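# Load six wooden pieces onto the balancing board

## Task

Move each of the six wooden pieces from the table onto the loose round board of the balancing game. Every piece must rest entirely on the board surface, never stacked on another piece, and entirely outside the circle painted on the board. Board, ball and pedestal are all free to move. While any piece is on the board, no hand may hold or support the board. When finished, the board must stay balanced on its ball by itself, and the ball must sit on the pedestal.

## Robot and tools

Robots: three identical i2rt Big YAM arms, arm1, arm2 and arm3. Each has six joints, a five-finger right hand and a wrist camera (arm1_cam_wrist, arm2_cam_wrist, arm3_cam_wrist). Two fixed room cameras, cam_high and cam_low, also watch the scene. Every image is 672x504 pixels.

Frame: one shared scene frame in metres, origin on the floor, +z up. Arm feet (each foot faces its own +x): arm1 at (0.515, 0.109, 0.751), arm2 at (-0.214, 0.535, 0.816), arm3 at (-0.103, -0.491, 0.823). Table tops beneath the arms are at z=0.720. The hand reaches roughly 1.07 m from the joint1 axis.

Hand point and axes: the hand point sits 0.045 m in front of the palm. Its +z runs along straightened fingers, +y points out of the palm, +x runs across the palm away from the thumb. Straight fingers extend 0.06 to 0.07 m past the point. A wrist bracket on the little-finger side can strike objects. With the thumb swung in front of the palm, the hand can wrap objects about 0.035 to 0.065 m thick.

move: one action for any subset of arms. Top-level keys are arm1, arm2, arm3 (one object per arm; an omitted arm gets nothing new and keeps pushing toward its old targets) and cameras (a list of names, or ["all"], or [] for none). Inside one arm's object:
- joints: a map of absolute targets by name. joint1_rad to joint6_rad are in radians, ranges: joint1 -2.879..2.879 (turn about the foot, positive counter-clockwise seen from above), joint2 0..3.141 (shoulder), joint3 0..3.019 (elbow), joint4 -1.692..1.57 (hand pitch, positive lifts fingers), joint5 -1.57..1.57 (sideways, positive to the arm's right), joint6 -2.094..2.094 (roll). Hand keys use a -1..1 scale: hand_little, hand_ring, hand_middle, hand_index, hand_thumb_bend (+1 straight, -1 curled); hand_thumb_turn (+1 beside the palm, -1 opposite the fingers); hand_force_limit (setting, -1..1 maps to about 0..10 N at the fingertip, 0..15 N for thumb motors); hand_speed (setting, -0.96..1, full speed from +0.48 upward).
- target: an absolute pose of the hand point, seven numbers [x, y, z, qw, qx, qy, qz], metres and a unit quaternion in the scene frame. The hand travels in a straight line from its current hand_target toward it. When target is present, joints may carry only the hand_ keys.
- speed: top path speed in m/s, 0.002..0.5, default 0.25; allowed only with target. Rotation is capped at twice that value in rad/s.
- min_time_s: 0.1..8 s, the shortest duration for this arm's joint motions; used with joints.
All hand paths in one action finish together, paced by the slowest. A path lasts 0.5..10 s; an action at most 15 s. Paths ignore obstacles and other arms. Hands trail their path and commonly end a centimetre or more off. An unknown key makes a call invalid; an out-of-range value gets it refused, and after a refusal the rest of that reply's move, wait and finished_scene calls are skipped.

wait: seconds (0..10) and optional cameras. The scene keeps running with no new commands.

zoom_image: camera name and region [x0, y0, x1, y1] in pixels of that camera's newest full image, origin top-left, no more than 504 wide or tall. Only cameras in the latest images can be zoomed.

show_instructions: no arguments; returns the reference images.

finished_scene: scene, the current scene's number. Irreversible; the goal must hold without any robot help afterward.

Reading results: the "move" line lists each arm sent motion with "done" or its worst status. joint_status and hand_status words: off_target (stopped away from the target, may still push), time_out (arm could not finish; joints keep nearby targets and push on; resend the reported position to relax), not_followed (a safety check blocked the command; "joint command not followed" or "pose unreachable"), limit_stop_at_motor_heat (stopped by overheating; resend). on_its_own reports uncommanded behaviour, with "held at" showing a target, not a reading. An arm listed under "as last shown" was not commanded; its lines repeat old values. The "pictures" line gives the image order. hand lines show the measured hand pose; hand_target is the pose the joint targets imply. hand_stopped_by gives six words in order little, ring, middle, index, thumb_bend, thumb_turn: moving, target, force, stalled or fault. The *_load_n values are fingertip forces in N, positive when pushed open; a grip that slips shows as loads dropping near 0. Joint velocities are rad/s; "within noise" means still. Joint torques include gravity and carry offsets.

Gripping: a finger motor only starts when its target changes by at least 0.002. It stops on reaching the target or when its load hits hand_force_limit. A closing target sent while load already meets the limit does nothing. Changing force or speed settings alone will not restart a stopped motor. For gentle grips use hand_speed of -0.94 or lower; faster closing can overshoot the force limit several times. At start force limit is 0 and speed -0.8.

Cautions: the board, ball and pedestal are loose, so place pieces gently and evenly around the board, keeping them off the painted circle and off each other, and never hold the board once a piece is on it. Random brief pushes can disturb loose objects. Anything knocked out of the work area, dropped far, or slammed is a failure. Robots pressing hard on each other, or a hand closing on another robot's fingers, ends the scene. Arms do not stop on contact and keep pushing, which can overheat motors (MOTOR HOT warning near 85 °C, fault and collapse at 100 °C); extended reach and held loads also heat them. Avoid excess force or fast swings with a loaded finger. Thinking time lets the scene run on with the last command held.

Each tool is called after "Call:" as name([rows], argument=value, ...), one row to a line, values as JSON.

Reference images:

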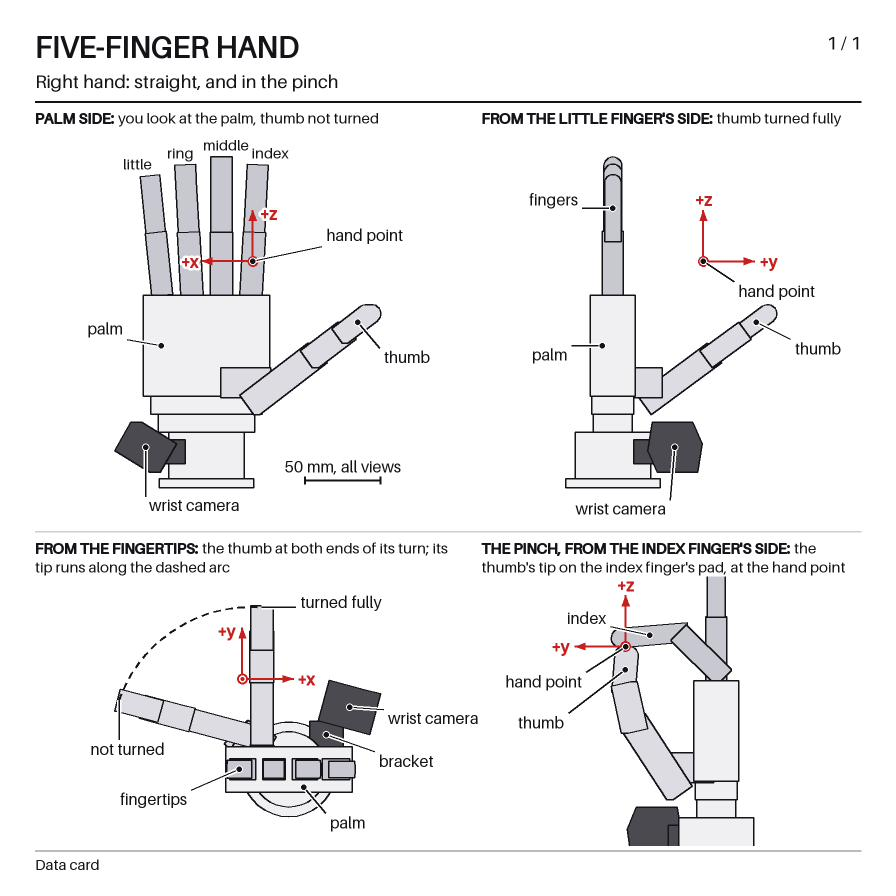

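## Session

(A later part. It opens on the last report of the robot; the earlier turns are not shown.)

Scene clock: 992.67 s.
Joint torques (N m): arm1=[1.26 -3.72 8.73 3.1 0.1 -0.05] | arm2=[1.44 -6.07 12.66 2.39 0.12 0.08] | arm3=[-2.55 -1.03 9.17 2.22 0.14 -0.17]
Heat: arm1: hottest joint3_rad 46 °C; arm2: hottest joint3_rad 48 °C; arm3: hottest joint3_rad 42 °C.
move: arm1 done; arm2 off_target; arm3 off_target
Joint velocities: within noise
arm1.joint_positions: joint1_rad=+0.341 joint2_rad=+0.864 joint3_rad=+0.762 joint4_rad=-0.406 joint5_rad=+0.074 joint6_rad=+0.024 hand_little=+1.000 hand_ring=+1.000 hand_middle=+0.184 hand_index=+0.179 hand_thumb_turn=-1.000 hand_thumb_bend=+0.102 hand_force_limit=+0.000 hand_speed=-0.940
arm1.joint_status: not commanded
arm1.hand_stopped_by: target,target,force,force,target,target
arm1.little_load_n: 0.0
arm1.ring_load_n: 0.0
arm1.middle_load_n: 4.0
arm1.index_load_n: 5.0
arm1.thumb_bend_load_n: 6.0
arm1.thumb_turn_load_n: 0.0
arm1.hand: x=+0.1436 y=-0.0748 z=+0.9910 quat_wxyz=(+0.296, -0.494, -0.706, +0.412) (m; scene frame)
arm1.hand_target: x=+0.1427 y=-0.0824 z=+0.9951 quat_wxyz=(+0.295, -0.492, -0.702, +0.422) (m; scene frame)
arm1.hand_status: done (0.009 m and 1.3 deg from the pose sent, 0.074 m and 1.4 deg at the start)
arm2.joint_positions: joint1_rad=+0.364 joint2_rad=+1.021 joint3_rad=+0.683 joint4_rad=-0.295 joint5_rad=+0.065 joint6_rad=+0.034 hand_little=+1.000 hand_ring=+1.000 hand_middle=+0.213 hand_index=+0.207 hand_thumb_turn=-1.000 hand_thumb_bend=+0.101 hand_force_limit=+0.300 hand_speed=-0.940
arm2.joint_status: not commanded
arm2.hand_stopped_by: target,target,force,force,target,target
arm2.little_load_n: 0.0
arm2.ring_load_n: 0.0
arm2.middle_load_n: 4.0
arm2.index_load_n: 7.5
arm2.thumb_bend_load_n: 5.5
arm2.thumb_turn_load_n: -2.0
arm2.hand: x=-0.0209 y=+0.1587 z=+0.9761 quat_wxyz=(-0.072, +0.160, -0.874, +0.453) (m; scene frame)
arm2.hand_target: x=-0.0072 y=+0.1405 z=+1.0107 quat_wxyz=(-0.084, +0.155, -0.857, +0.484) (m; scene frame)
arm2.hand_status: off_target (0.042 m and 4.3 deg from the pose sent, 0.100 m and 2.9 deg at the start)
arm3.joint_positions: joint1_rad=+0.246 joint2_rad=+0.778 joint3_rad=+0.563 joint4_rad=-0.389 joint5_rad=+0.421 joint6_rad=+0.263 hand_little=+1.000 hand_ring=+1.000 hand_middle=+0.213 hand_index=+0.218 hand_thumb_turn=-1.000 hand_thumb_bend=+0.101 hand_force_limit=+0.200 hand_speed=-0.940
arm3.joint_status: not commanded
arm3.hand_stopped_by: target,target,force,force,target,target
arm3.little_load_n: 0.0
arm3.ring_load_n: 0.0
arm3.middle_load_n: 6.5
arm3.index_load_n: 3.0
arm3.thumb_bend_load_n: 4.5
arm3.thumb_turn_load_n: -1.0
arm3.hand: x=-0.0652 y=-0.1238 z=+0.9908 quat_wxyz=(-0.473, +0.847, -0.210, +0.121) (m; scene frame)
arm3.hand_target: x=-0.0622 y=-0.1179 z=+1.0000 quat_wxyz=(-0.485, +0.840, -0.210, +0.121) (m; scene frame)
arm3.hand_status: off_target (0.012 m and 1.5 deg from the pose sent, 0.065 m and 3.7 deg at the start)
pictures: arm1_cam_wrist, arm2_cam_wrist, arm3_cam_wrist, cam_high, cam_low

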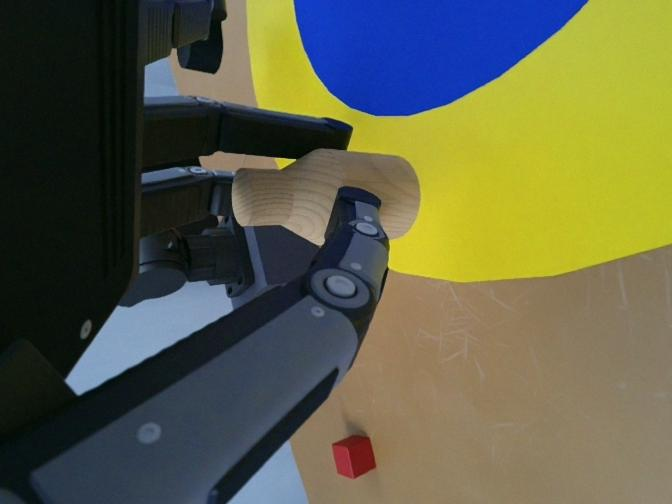

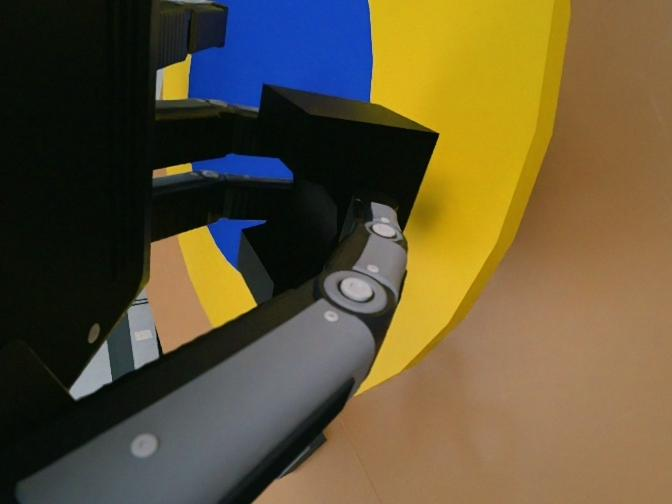

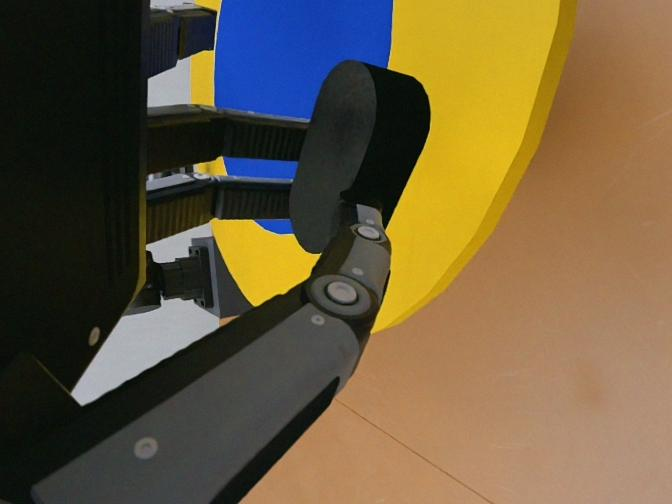

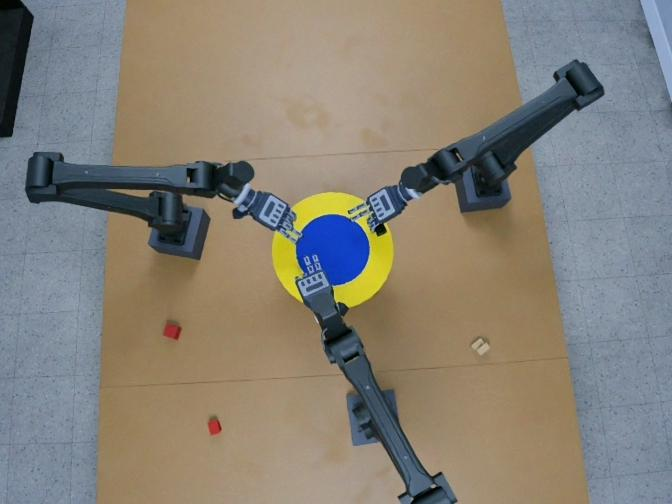

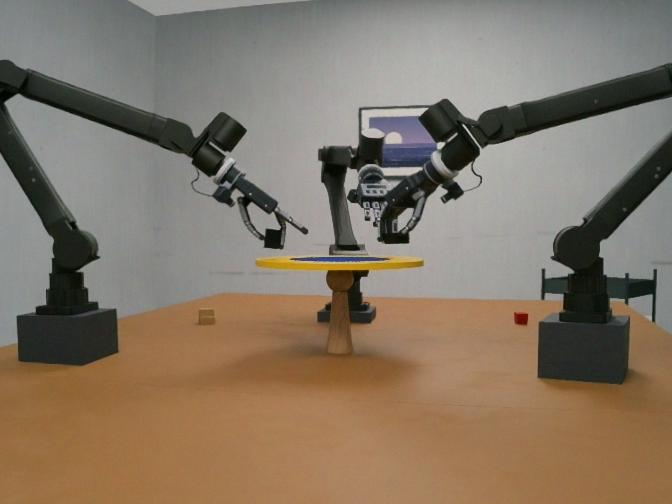

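Call:
move(arm1={"target": [0.154, -0.0805, 0.979, -0.2954, 0.4917, 0.7021, -0.4219], "speed": 0.06}, arm2={"target": [0.0008, 0.1456, 1.002, 0.0946, -0.1456, 0.8259, -0.5364], "speed": 0.06}, arm3={"target": [-0.0603, -0.1241, 0.983, -0.4855, 0.8408, -0.2101, 0.1213], "speed": 0.06}, cameras=["all"])

Call:
zoom_image(camera="cam_low", region=[240, 150, 440, 290])

Call:
zoom_image(camera="cam_high", region=[240, 160, 430, 340])

Scene clock: 1052.93 s.
Joint torques (N m): arm1=[1.38 -4.31 8.53 3.1 0.11 -0.05] | arm2=[1.44 -7.24 7.6 2.59 0.13 0.07] | arm3=[-3.25 -2.84 8.87 2.09 0.2 -0.13]
Heat: arm1: hottest joint3_rad 49 °C; arm2: hottest joint3_rad 54 °C; arm3: hottest joint3_rad 42 °C.
move: arm1 done; arm2 done; arm3 off_target
Joint velocities: within noise
arm1.joint_positions: joint1_rad=+0.350 joint2_rad=+0.845 joint3_rad=+0.707 joint4_rad=-0.381 joint5_rad=+0.083 joint6_rad=+0.029 hand_little=+1.000 hand_ring=+1.000 hand_middle=+0.184 hand_index=+0.179 hand_thumb_turn=-1.000 hand_thumb_bend=+0.102 hand_force_limit=+0.000 hand_speed=-0.940
arm1.joint_status: not commanded
arm1.hand_stopped_by: target,target,force,force,target,target
arm1.little_load_n: 0.0
arm1.ring_load_n: 0.0
arm1.middle_load_n: 4.5
arm1.index_load_n: 5.0
arm1.thumb_bend_load_n: 6.0
arm1.thumb_turn_load_n: 0.0
arm1.hand: x=+0.1534 y=-0.0730 z=+0.9723 quat_wxyz=(+0.295, -0.495, -0.708, +0.408) (m; scene frame)
arm1.hand_target: x=+0.1541 y=-0.0803 z=+0.9792 quat_wxyz=(+0.295, -0.492, -0.702, +0.422) (m; scene frame)
arm1.hand_status: done (0.010 m and 1.7 deg from the pose sent, 0.017 m and 1.3 deg at the start)
arm2.joint_positions: joint1_rad=+0.402 joint2_rad=+1.000 joint3_rad=+0.631 joint4_rad=-0.095 joint5_rad=+0.106 joint6_rad=+0.050 hand_little=+1.000 hand_ring=+1.000 hand_middle=+0.213 hand_index=+0.207 hand_thumb_turn=-1.000 hand_thumb_bend=+0.101 hand_force_limit=+0.300 hand_speed=-0.940
arm2.joint_status: not commanded
arm2.hand_stopped_by: target,target,force,force,target,target
arm2.little_load_n: 0.0
arm2.ring_load_n: 0.0
arm2.middle_load_n: 4.0
arm2.index_load_n: 7.5
arm2.thumb_bend_load_n: 5.5
arm2.thumb_turn_load_n: -1.5
arm2.hand: x=-0.0035 y=+0.1439 z=+0.9963 quat_wxyz=(-0.087, +0.148, -0.833, +0.526) (m; scene frame)
arm2.hand_target: x=+0.0008 y=+0.1456 z=+1.0021 quat_wxyz=(-0.095, +0.146, -0.826, +0.536) (m; scene frame)
arm2.hand_status: done (0.007 m and 1.7 deg from the pose sent, 0.036 m and 11.4 deg at the start)
arm3.joint_positions: joint1_rad=+0.238 joint2_rad=+0.778 joint3_rad=+0.515 joint4_rad=-0.347 joint5_rad=+0.415 joint6_rad=+0.257 hand_little=+1.000 hand_ring=+1.000 hand_middle=+0.213 hand_index=+0.218 hand_thumb_turn=-1.000 hand_thumb_bend=+0.101 hand_force_limit=+0.200 hand_speed=-0.940
arm3.joint_status: not commanded
arm3.hand_stopped_by: target,target,force,force,target,target
arm3.little_load_n: 0.0
arm3.ring_load_n: 0.0
arm3.middle_load_n: 6.5
arm3.index_load_n: 3.0
arm3.thumb_bend_load_n: 4.5
arm3.thumb_turn_load_n: -1.0
arm3.hand: x=-0.0636 y=-0.1295 z=+0.9718 quat_wxyz=(-0.470, +0.849, -0.209, +0.122) (m; scene frame)
arm3.hand_target: x=-0.0603 y=-0.1244 z=+0.9831 quat_wxyz=(-0.485, +0.840, -0.210, +0.121) (m; scene frame)
arm3.hand_status: off_target (0.013 m and 2.0 deg from the pose sent, 0.009 m and 1.5 deg at the start)
pictures: arm1_cam_wrist, arm2_cam_wrist, arm3_cam_wrist, cam_high, cam_low

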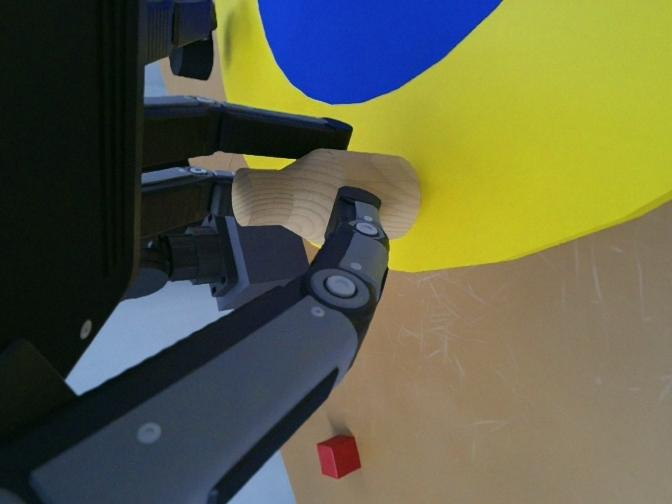

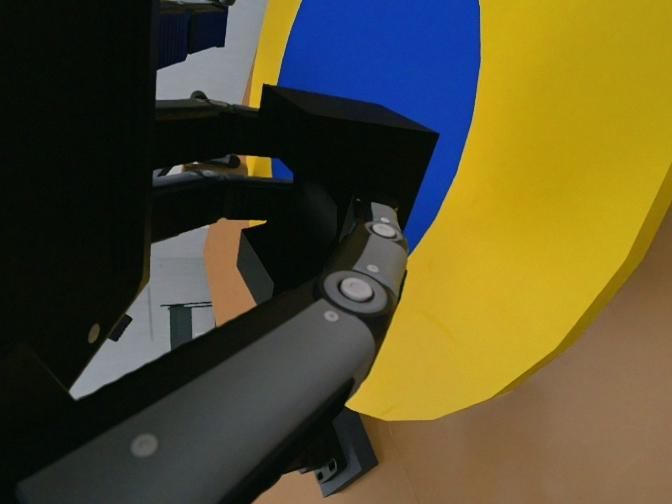

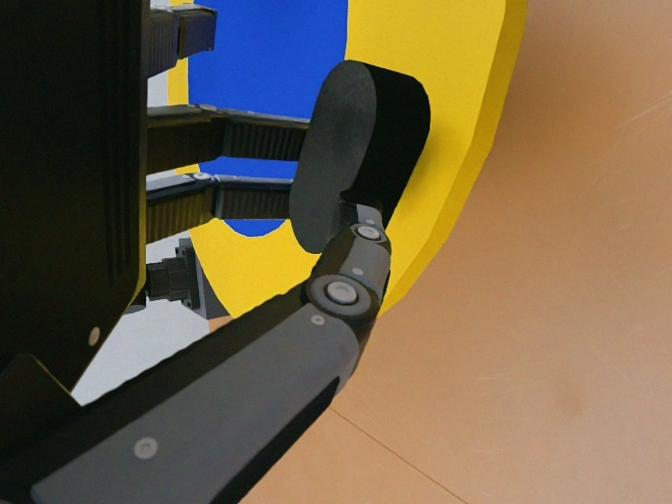

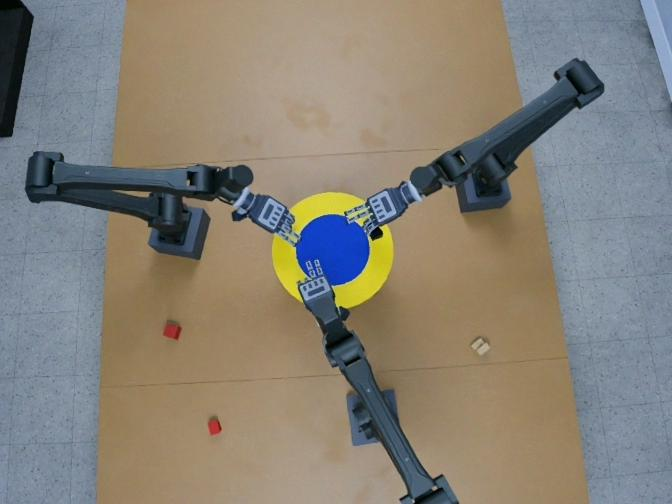

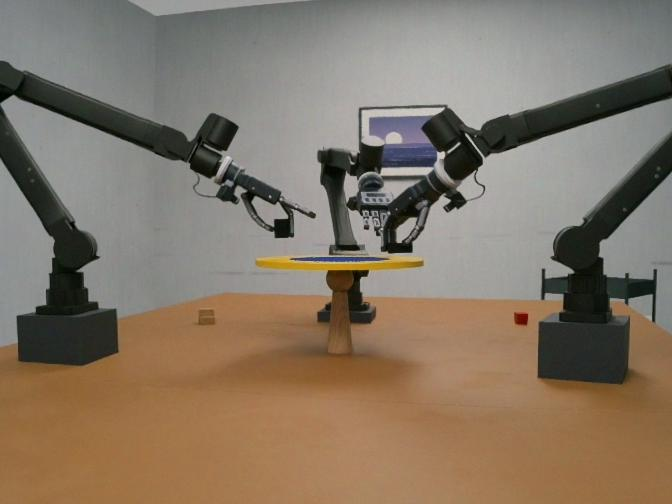

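Scaled by 2.520 from the camera's 672x504 image, which has a finer 960x720 frame.

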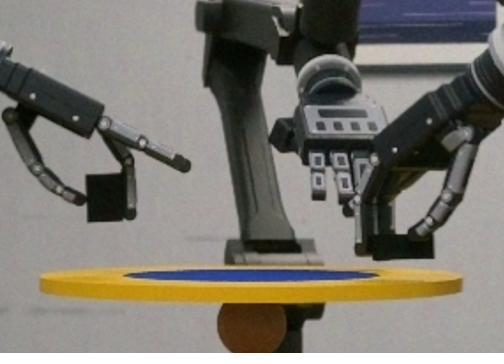

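Scaled by 2.653 from the camera's 672x504 image, which has a finer 960x720 frame.

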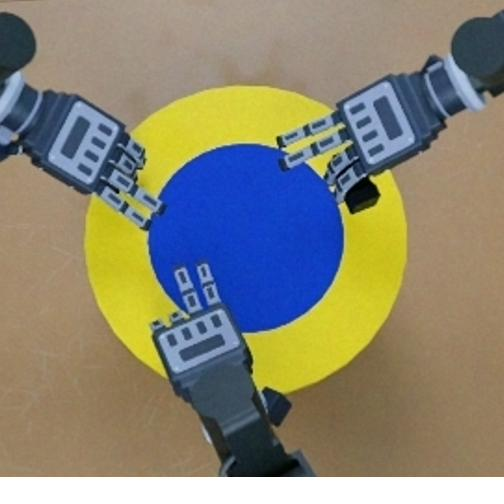

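Call:
move(arm1={"target": [0.1517, -0.0853, 0.975, -0.2954, 0.4917, 0.7021, -0.4219], "speed": 0.06}, arm2={"target": [0.0055, 0.1561, 0.964, 0.0946, -0.1456, 0.8259, -0.5364], "speed": 0.06}, arm3={"target": [-0.0535, -0.111, 0.974, -0.4855, 0.8408, -0.2101, 0.1213], "speed": 0.06}, cameras=["all"])

Call:
zoom_image(camera="cam_low", region=[240, 150, 440, 290])

Call:
zoom_image(camera="cam_high", region=[240, 160, 430, 340])

Scene clock: 1110.00 s.
Joint torques (N m): arm1=[1.38 -2.96 8.29 3.11 0.11 -0.05] | arm2=[1.38 -5.13 7.36 2.61 0.14 0.07] | arm3=[-2.32 -1.79 9.14 2.11 0.17 -0.1]
Heat: arm1: hottest joint3_rad 45 °C; arm2: hottest joint3_rad 45 °C; arm3: hottest joint3_rad 45 °C.
move: arm1 done; arm2 done; arm3 done
Joint velocities: within noise
arm1.joint_positions: joint1_rad=+0.364 joint2_rad=+0.845 joint3_rad=+0.707 joint4_rad=-0.363 joint5_rad=+0.095 joint6_rad=+0.035 hand_little=+1.000 hand_ring=+1.000 hand_middle=+0.184 hand_index=+0.179 hand_thumb_turn=-1.000 hand_thumb_bend=+0.102 hand_force_limit=+0.000 hand_speed=-0.940
arm1.joint_status: not commanded
arm1.hand_stopped_by: target,target,force,force,target,target
arm1.little_load_n: 0.0
arm1.ring_load_n: 0.0
arm1.middle_load_n: 4.5
arm1.index_load_n: 5.0
arm1.thumb_bend_load_n: 6.0
arm1.thumb_turn_load_n: 0.0
arm1.hand: x=+0.1518 y=-0.0777 z=+0.9762 quat_wxyz=(+0.299, -0.493, -0.704, +0.415) (m; scene frame)
arm1.hand_target: x=+0.1519 y=-0.0853 z=+0.9752 quat_wxyz=(+0.295, -0.492, -0.702, +0.422) (m; scene frame)
arm1.hand_status: done (0.008 m and 0.9 deg from the pose sent, 0.013 m and 1.7 deg at the start)
arm2.joint_positions: joint1_rad=+0.435 joint2_rad=+1.007 joint3_rad=+0.540 joint4_rad=+0.025 joint5_rad=+0.136 joint6_rad=+0.064 hand_little=+1.000 hand_ring=+1.000 hand_middle=+0.213 hand_index=+0.207 hand_thumb_turn=-1.000 hand_thumb_bend=+0.101 hand_force_limit=+0.300 hand_speed=-0.940
arm2.joint_status: not commanded
arm2.hand_stopped_by: target,target,force,force,target,target
arm2.little_load_n: 0.0
arm2.ring_load_n: 0.0
arm2.middle_load_n: 4.0
arm2.index_load_n: 7.5
arm2.thumb_bend_load_n: 5.5
arm2.thumb_turn_load_n: -1.5
arm2.hand: x=+0.0011 y=+0.1553 z=+0.9682 quat_wxyz=(-0.090, +0.147, -0.827, +0.536) (m; scene frame)
arm2.hand_target: x=+0.0055 y=+0.1563 z=+0.9640 quat_wxyz=(-0.095, +0.146, -0.826, +0.536) (m; scene frame)
arm2.hand_status: done (0.006 m and 0.5 deg from the pose sent, 0.036 m and 1.7 deg at the start)
arm3.joint_positions: joint1_rad=+0.210 joint2_rad=+0.825 joint3_rad=+0.515 joint4_rad=-0.280 joint5_rad=+0.391 joint6_rad=+0.241 hand_little=+1.000 hand_ring=+1.000 hand_middle=+0.213 hand_index=+0.218 hand_thumb_turn=-1.000 hand_thumb_bend=+0.101 hand_force_limit=+0.200 hand_speed=-0.940
arm3.joint_status: not commanded
arm3.hand_stopped_by: target,target,force,force,target,target
arm3.little_load_n: 0.0
arm3.ring_load_n: 0.0
arm3.middle_load_n: 6.0
arm3.index_load_n: 3.0
arm3.thumb_bend_load_n: 4.5
arm3.thumb_turn_load_n: -1.0
arm3.hand: x=-0.0571 y=-0.1167 z=+0.9676 quat_wxyz=(-0.476, +0.846, -0.210, +0.120) (m; scene frame)
arm3.hand_target: x=-0.0536 y=-0.1112 z=+0.9741 quat_wxyz=(-0.485, +0.840, -0.210, +0.121) (m; scene frame)
arm3.hand_status: done (0.009 m and 1.2 deg from the pose sent, 0.021 m and 2.0 deg at the start)
pictures: arm1_cam_wrist, arm2_cam_wrist, arm3_cam_wrist, cam_high, cam_low

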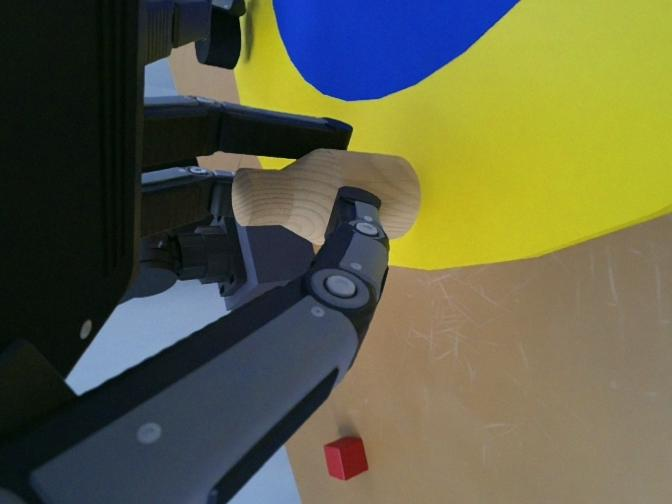

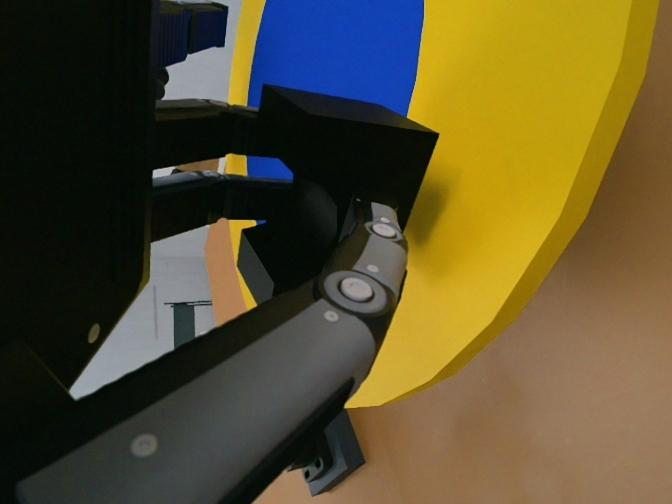

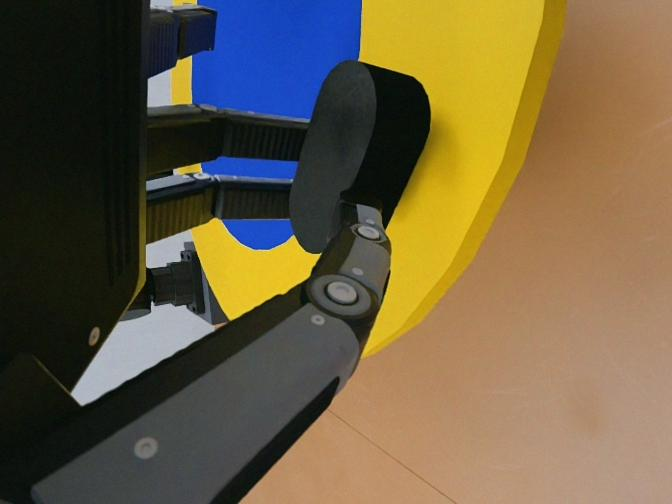

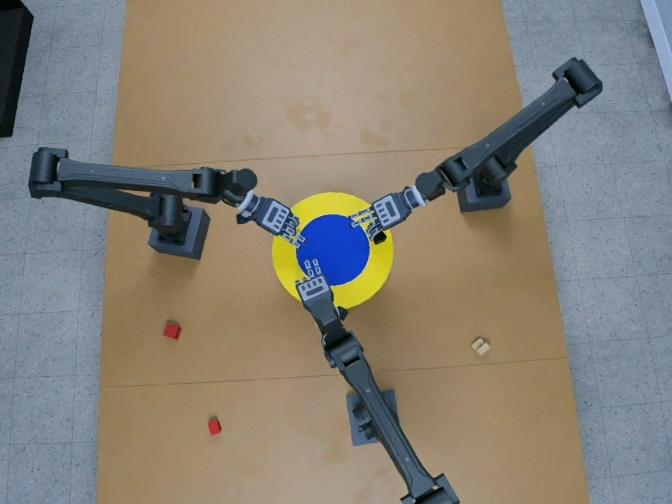

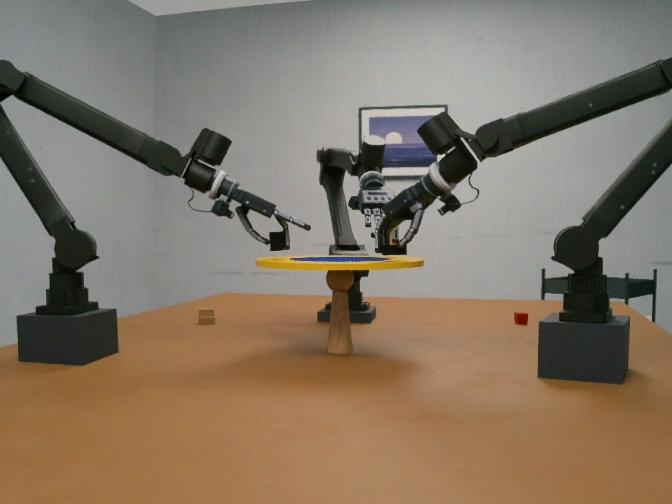

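Scaled by 2.520 from the camera's 672x504 image, which has a finer 960x720 frame.

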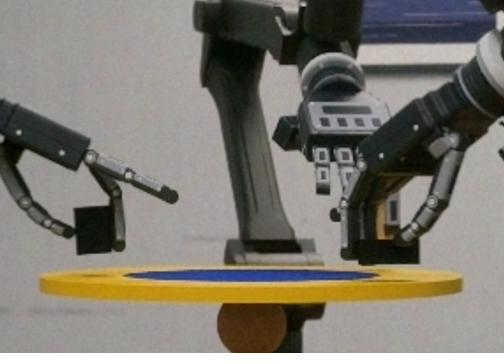

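Scaled by 2.653 from the camera's 672x504 image, which has a finer 960x720 frame.

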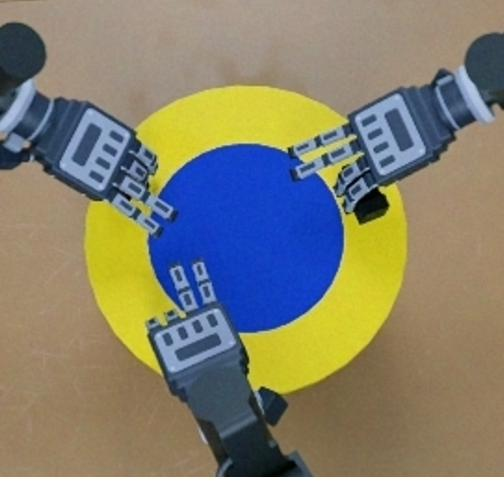

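Call:
move(arm1={"target": [0.1519, -0.0853, 0.957, -0.2954, 0.4917, 0.7021, -0.4219], "speed": 0.04}, arm2={"target": [0.0055, 0.1563, 0.947, 0.0946, -0.1456, 0.8259, -0.5364], "speed": 0.04}, arm3={"target": [-0.0536, -0.1112, 0.9605, -0.4855, 0.8408, -0.2101, 0.1213], "speed": 0.04}, cameras=["all"])

Call:
zoom_image(camera="cam_low", region=[240, 150, 440, 290])

Scene clock: 1127.03 s.
Joint torques (N m): arm1=[1.32 -2.9 8.39 3.1 0.11 -0.06] | arm2=[1.38 -5.13 6.98 2.61 0.13 0.06] | arm3=[-2.49 -1.9 8.85 2.28 0.14 -0.14]
Heat: arm1: hottest joint3_rad 45 °C; arm2: hottest joint3_rad 44 °C; arm3: hottest joint3_rad 45 °C.
move: arm1 done; arm2 done; arm3 done
Joint velocities: within noise
arm1.joint_positions: joint1_rad=+0.364 joint2_rad=+0.854 joint3_rad=+0.662 joint4_rad=-0.309 joint5_rad=+0.095 joint6_rad=+0.036 hand_little=+1.000 hand_ring=+1.000 hand_middle=+0.184 hand_index=+0.179 hand_thumb_turn=-1.000 hand_thumb_bend=+0.102 hand_force_limit=+0.000 hand_speed=-0.940
arm1.joint_status: not commanded
arm1.hand_stopped_by: target,target,force,force,target,target
arm1.little_load_n: 0.0
arm1.ring_load_n: 0.0
arm1.middle_load_n: 4.0
arm1.index_load_n: 5.0
arm1.thumb_bend_load_n: 6.0
arm1.thumb_turn_load_n: 0.0
arm1.hand: x=+0.1523 y=-0.0775 z=+0.9573 quat_wxyz=(+0.299, -0.493, -0.704, +0.415) (m; scene frame)
arm1.hand_target: x=+0.1520 y=-0.0851 z=+0.9571 quat_wxyz=(+0.295, -0.492, -0.702, +0.422) (m; scene frame)
arm1.hand_status: done (0.008 m and 0.9 deg from the pose sent, 0.021 m and 0.9 deg at the start)
arm2.joint_positions: joint1_rad=+0.435 joint2_rad=+1.038 joint3_rad=+0.511 joint4_rad=+0.090 joint5_rad=+0.137 joint6_rad=+0.066 hand_little=+1.000 hand_ring=+1.000 hand_middle=+0.213 hand_index=+0.207 hand_thumb_turn=-1.000 hand_thumb_bend=+0.101 hand_force_limit=+0.300 hand_speed=-0.940
arm2.joint_status: not commanded
arm2.hand_stopped_by: target,target,force,force,target,target
arm2.little_load_n: 0.0
arm2.ring_load_n: 0.0
arm2.middle_load_n: 3.5
arm2.index_load_n: 7.5
arm2.thumb_bend_load_n: 5.5
arm2.thumb_turn_load_n: -1.5
arm2.hand: x=+0.0013 y=+0.1544 z=+0.9531 quat_wxyz=(-0.091, +0.145, -0.826, +0.537) (m; scene frame)
arm2.hand_target: x=+0.0053 y=+0.1565 z=+0.9470 quat_wxyz=(-0.095, +0.146, -0.826, +0.536) (m; scene frame)
arm2.hand_status: done (0.008 m and 0.4 deg from the pose sent, 0.022 m and 0.5 deg at the start)
arm3.joint_positions: joint1_rad=+0.210 joint2_rad=+0.841 joint3_rad=+0.487 joint4_rad=-0.233 joint5_rad=+0.391 joint6_rad=+0.241 hand_little=+1.000 hand_ring=+1.000 hand_middle=+0.213 hand_index=+0.218 hand_thumb_turn=-1.000 hand_thumb_bend=+0.101 hand_force_limit=+0.200 hand_speed=-0.940
arm3.joint_status: not commanded
arm3.hand_stopped_by: target,target,force,force,target,target
arm3.little_load_n: 0.0
arm3.ring_load_n: 0.0
arm3.middle_load_n: 6.5
arm3.index_load_n: 3.0
arm3.thumb_bend_load_n: 4.5
arm3.thumb_turn_load_n: -1.0
arm3.hand: x=-0.0572 y=-0.1164 z=+0.9558 quat_wxyz=(-0.478, +0.845, -0.210, +0.119) (m; scene frame)
arm3.hand_target: x=-0.0537 y=-0.1114 z=+0.9605 quat_wxyz=(-0.485, +0.840, -0.210, +0.121) (m; scene frame)
arm3.hand_status: done (0.008 m and 1.0 deg from the pose sent, 0.010 m and 1.2 deg at the start)
pictures: arm1_cam_wrist, arm2_cam_wrist, arm3_cam_wrist, cam_high, cam_low

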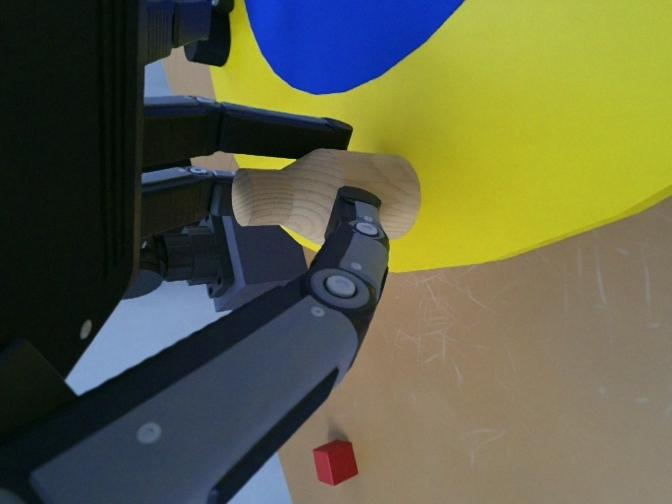

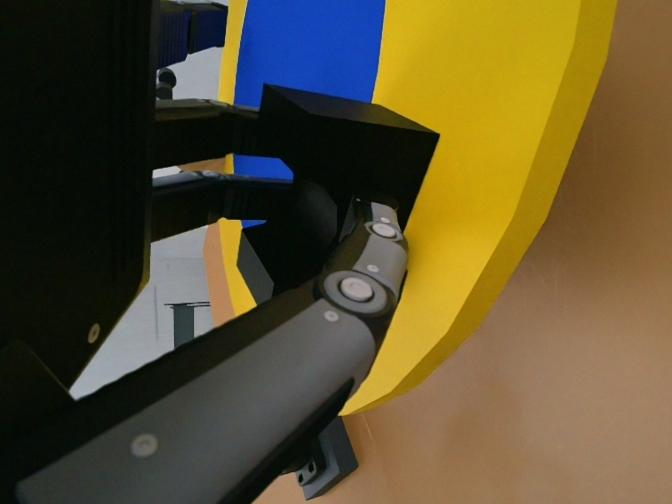

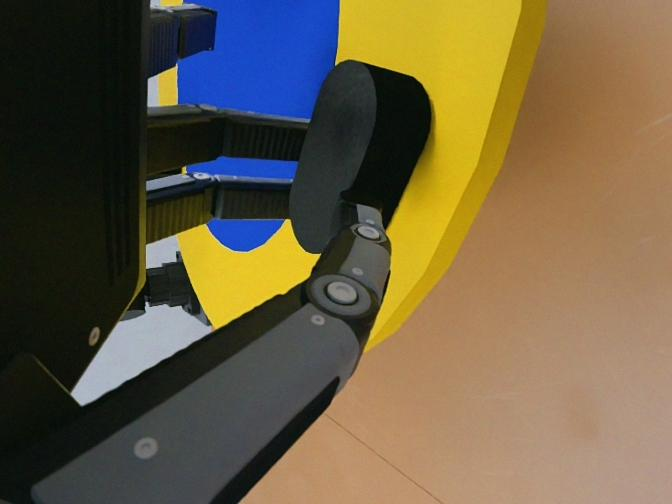

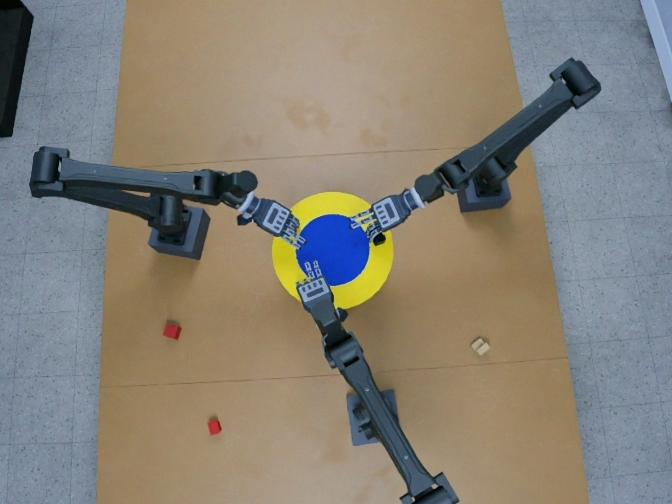

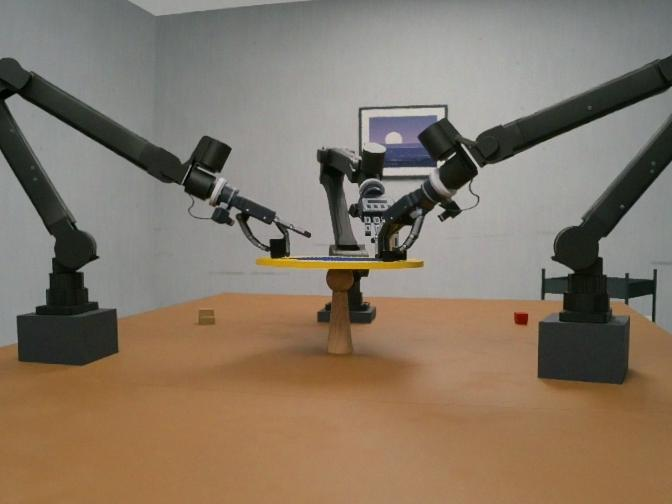

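Scaled by 2.520 from the camera's 672x504 image, which has a finer 960x720 frame.

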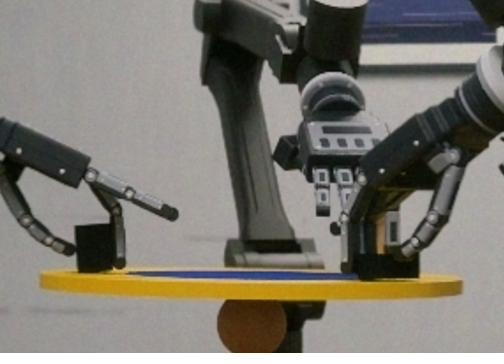

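Call:
zoom_image(camera="cam_low", region=[250, 225, 350, 285])

Call:
zoom_image(camera="cam_low", region=[340, 225, 440, 285])

Call:
zoom_image(camera="arm1_cam_wrist", region=[300, 80, 500, 300])

Scaled by 5.040 from the camera's 672x504 image, which has a finer 960x720 frame.

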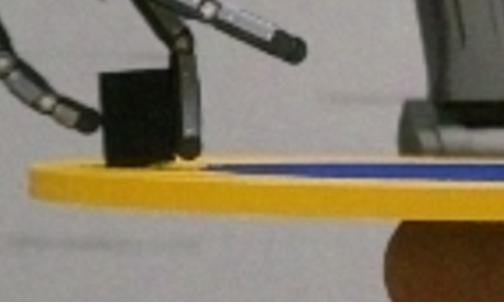

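Scaled by 5.040 from the camera's 672x504 image, which has a finer 960x720 frame.

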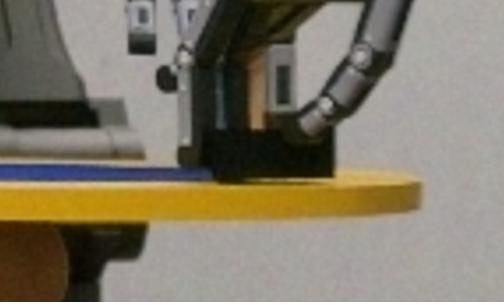

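Scaled by 2.291 from the camera's 672x504 image, which has a finer 960x720 frame.

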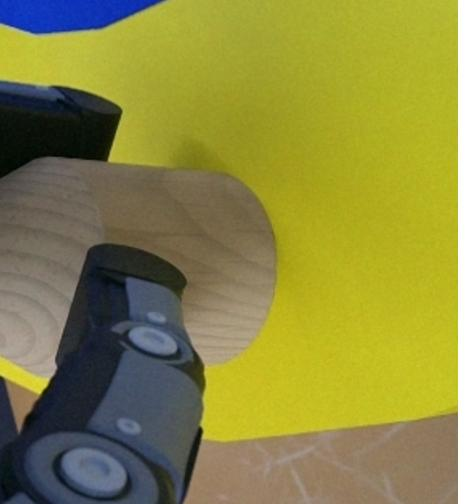

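Call:
move(arm1={"target": [0.1519, -0.0853, 0.952, -0.2954, 0.4917, 0.7021, -0.4219], "speed": 0.03}, arm2={"target": [0.0055, 0.1563, 0.944, 0.0946, -0.1456, 0.8259, -0.5364], "speed": 0.03}, cameras=["cam_low", "arm1_cam_wrist"])

Call:
zoom_image(camera="cam_low", region=[250, 225, 350, 285])

Call:
zoom_image(camera="cam_low", region=[340, 225, 440, 285])

Call:
zoom_image(camera="arm1_cam_wrist", region=[300, 80, 500, 300])

Scene clock: 1145.40 s.
Joint torques (N m): arm1=[1.32 -2.73 8.18 3 0.1 -0.06] | arm2=[1.49 -4.89 6.76 2.47 0.14 0.06] | arm3=[-2.61 -1.73 8.8 2 0.19 -0.14]
Heat: arm1: hottest joint3_rad 45 °C; arm2: hottest joint3_rad 44 °C; arm3: hottest joint3_rad 45 °C.
move: arm1 done; arm2 off_target
Joint velocities: within noise
arm1.joint_positions: joint1_rad=+0.364 joint2_rad=+0.855 joint3_rad=+0.653 joint4_rad=-0.291 joint5_rad=+0.095 joint6_rad=+0.036 hand_little=+1.000 hand_ring=+1.000 hand_middle=+0.184 hand_index=+0.179 hand_thumb_turn=-1.000 hand_thumb_bend=+0.102 hand_force_limit=+0.000 hand_speed=-0.940
arm1.joint_status: not commanded
arm1.hand_stopped_by: target,target,force,force,target,target
arm1.little_load_n: 0.0
arm1.ring_load_n: 0.0
arm1.middle_load_n: 4.5
arm1.index_load_n: 5.0
arm1.thumb_bend_load_n: 6.0
arm1.thumb_turn_load_n: 0.0
arm1.hand: x=+0.1514 y=-0.0779 z=+0.9551 quat_wxyz=(+0.300, -0.492, -0.702, +0.418) (m; scene frame)
arm1.hand_target: x=+0.1521 y=-0.0851 z=+0.9520 quat_wxyz=(+0.295, -0.492, -0.702, +0.422) (m; scene frame)
arm1.hand_status: done (0.008 m and 0.7 deg from the pose sent, 0.009 m and 0.9 deg at the start)
arm2.joint_positions: joint1_rad=+0.435 joint2_rad=+1.040 joint3_rad=+0.508 joint4_rad=+0.104 joint5_rad=+0.137 joint6_rad=+0.066 hand_little=+1.000 hand_ring=+1.000 hand_middle=+0.213 hand_index=+0.207 hand_thumb_turn=-1.000 hand_thumb_bend=+0.101 hand_force_limit=+0.300 hand_speed=-0.940
arm2.joint_status: not commanded
arm2.hand_stopped_by: target,target,force,force,target,target
arm2.little_load_n: 0.0
arm2.ring_load_n: 0.0
arm2.middle_load_n: 3.5
arm2.index_load_n: 7.5
arm2.thumb_bend_load_n: 5.5
arm2.thumb_turn_load_n: -2.0
arm2.hand: x=+0.0019 y=+0.1532 z=+0.9535 quat_wxyz=(-0.092, +0.144, -0.824, +0.541) (m; scene frame)
arm2.hand_target: x=+0.0052 y=+0.1566 z=+0.9441 quat_wxyz=(-0.095, +0.146, -0.826, +0.536) (m; scene frame)
arm2.hand_status: off_target (0.011 m and 0.7 deg from the pose sent, 0.010 m and 0.4 deg at the start)
arm3: as last shown
arm3.joint_positions: joint1_rad=+0.210 joint2_rad=+0.841 joint3_rad=+0.487 joint4_rad=-0.232 joint5_rad=+0.390 joint6_rad=+0.241 hand_little=+1.000 hand_ring=+1.000 hand_middle=+0.213 hand_index=+0.218 hand_thumb_turn=-1.000 hand_thumb_bend=+0.101 hand_force_limit=+0.200 hand_speed=-0.940
arm3.thumb_bend_load_n: 4.0
arm3.hand: x=-0.0573 y=-0.1163 z=+0.9559 quat_wxyz=(-0.478, +0.845, -0.210, +0.119) (m; scene frame)
pictures: arm1_cam_wrist, cam_low

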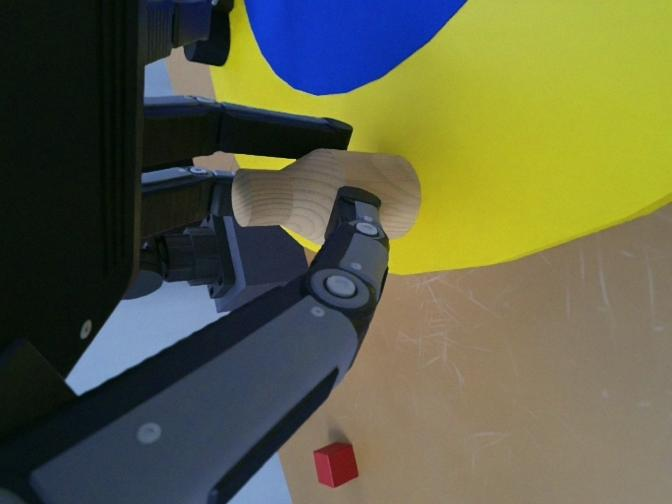

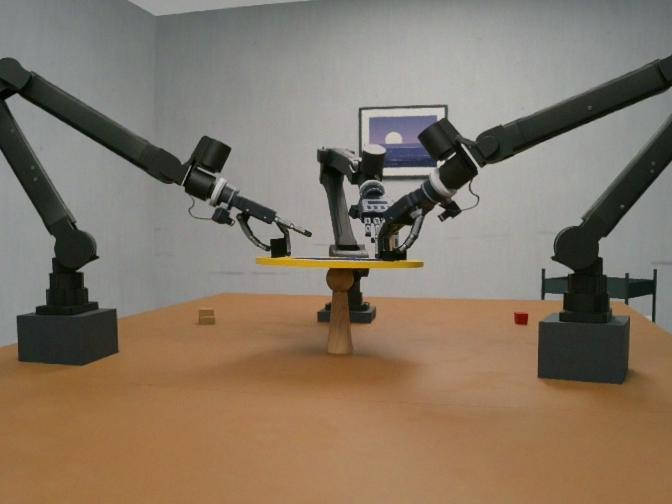

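Scaled by 5.040 from the camera's 672x504 image, which has a finer 960x720 frame.

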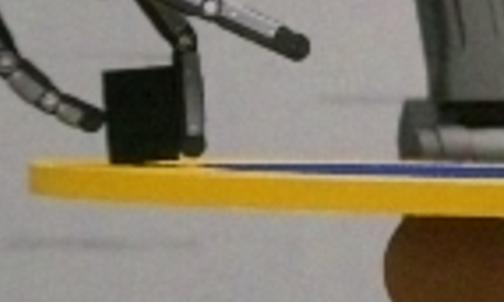

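Scaled by 5.040 from the camera's 672x504 image, which has a finer 960x720 frame.

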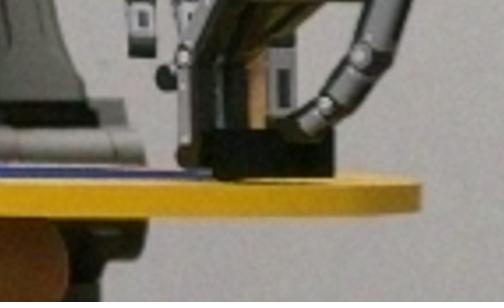

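Scaled by 2.291 from the camera's 672x504 image, which has a finer 960x720 frame.

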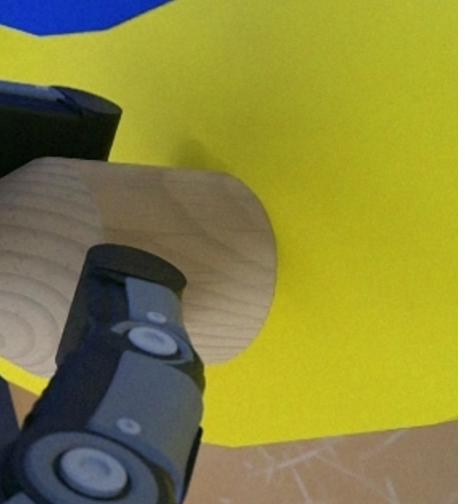

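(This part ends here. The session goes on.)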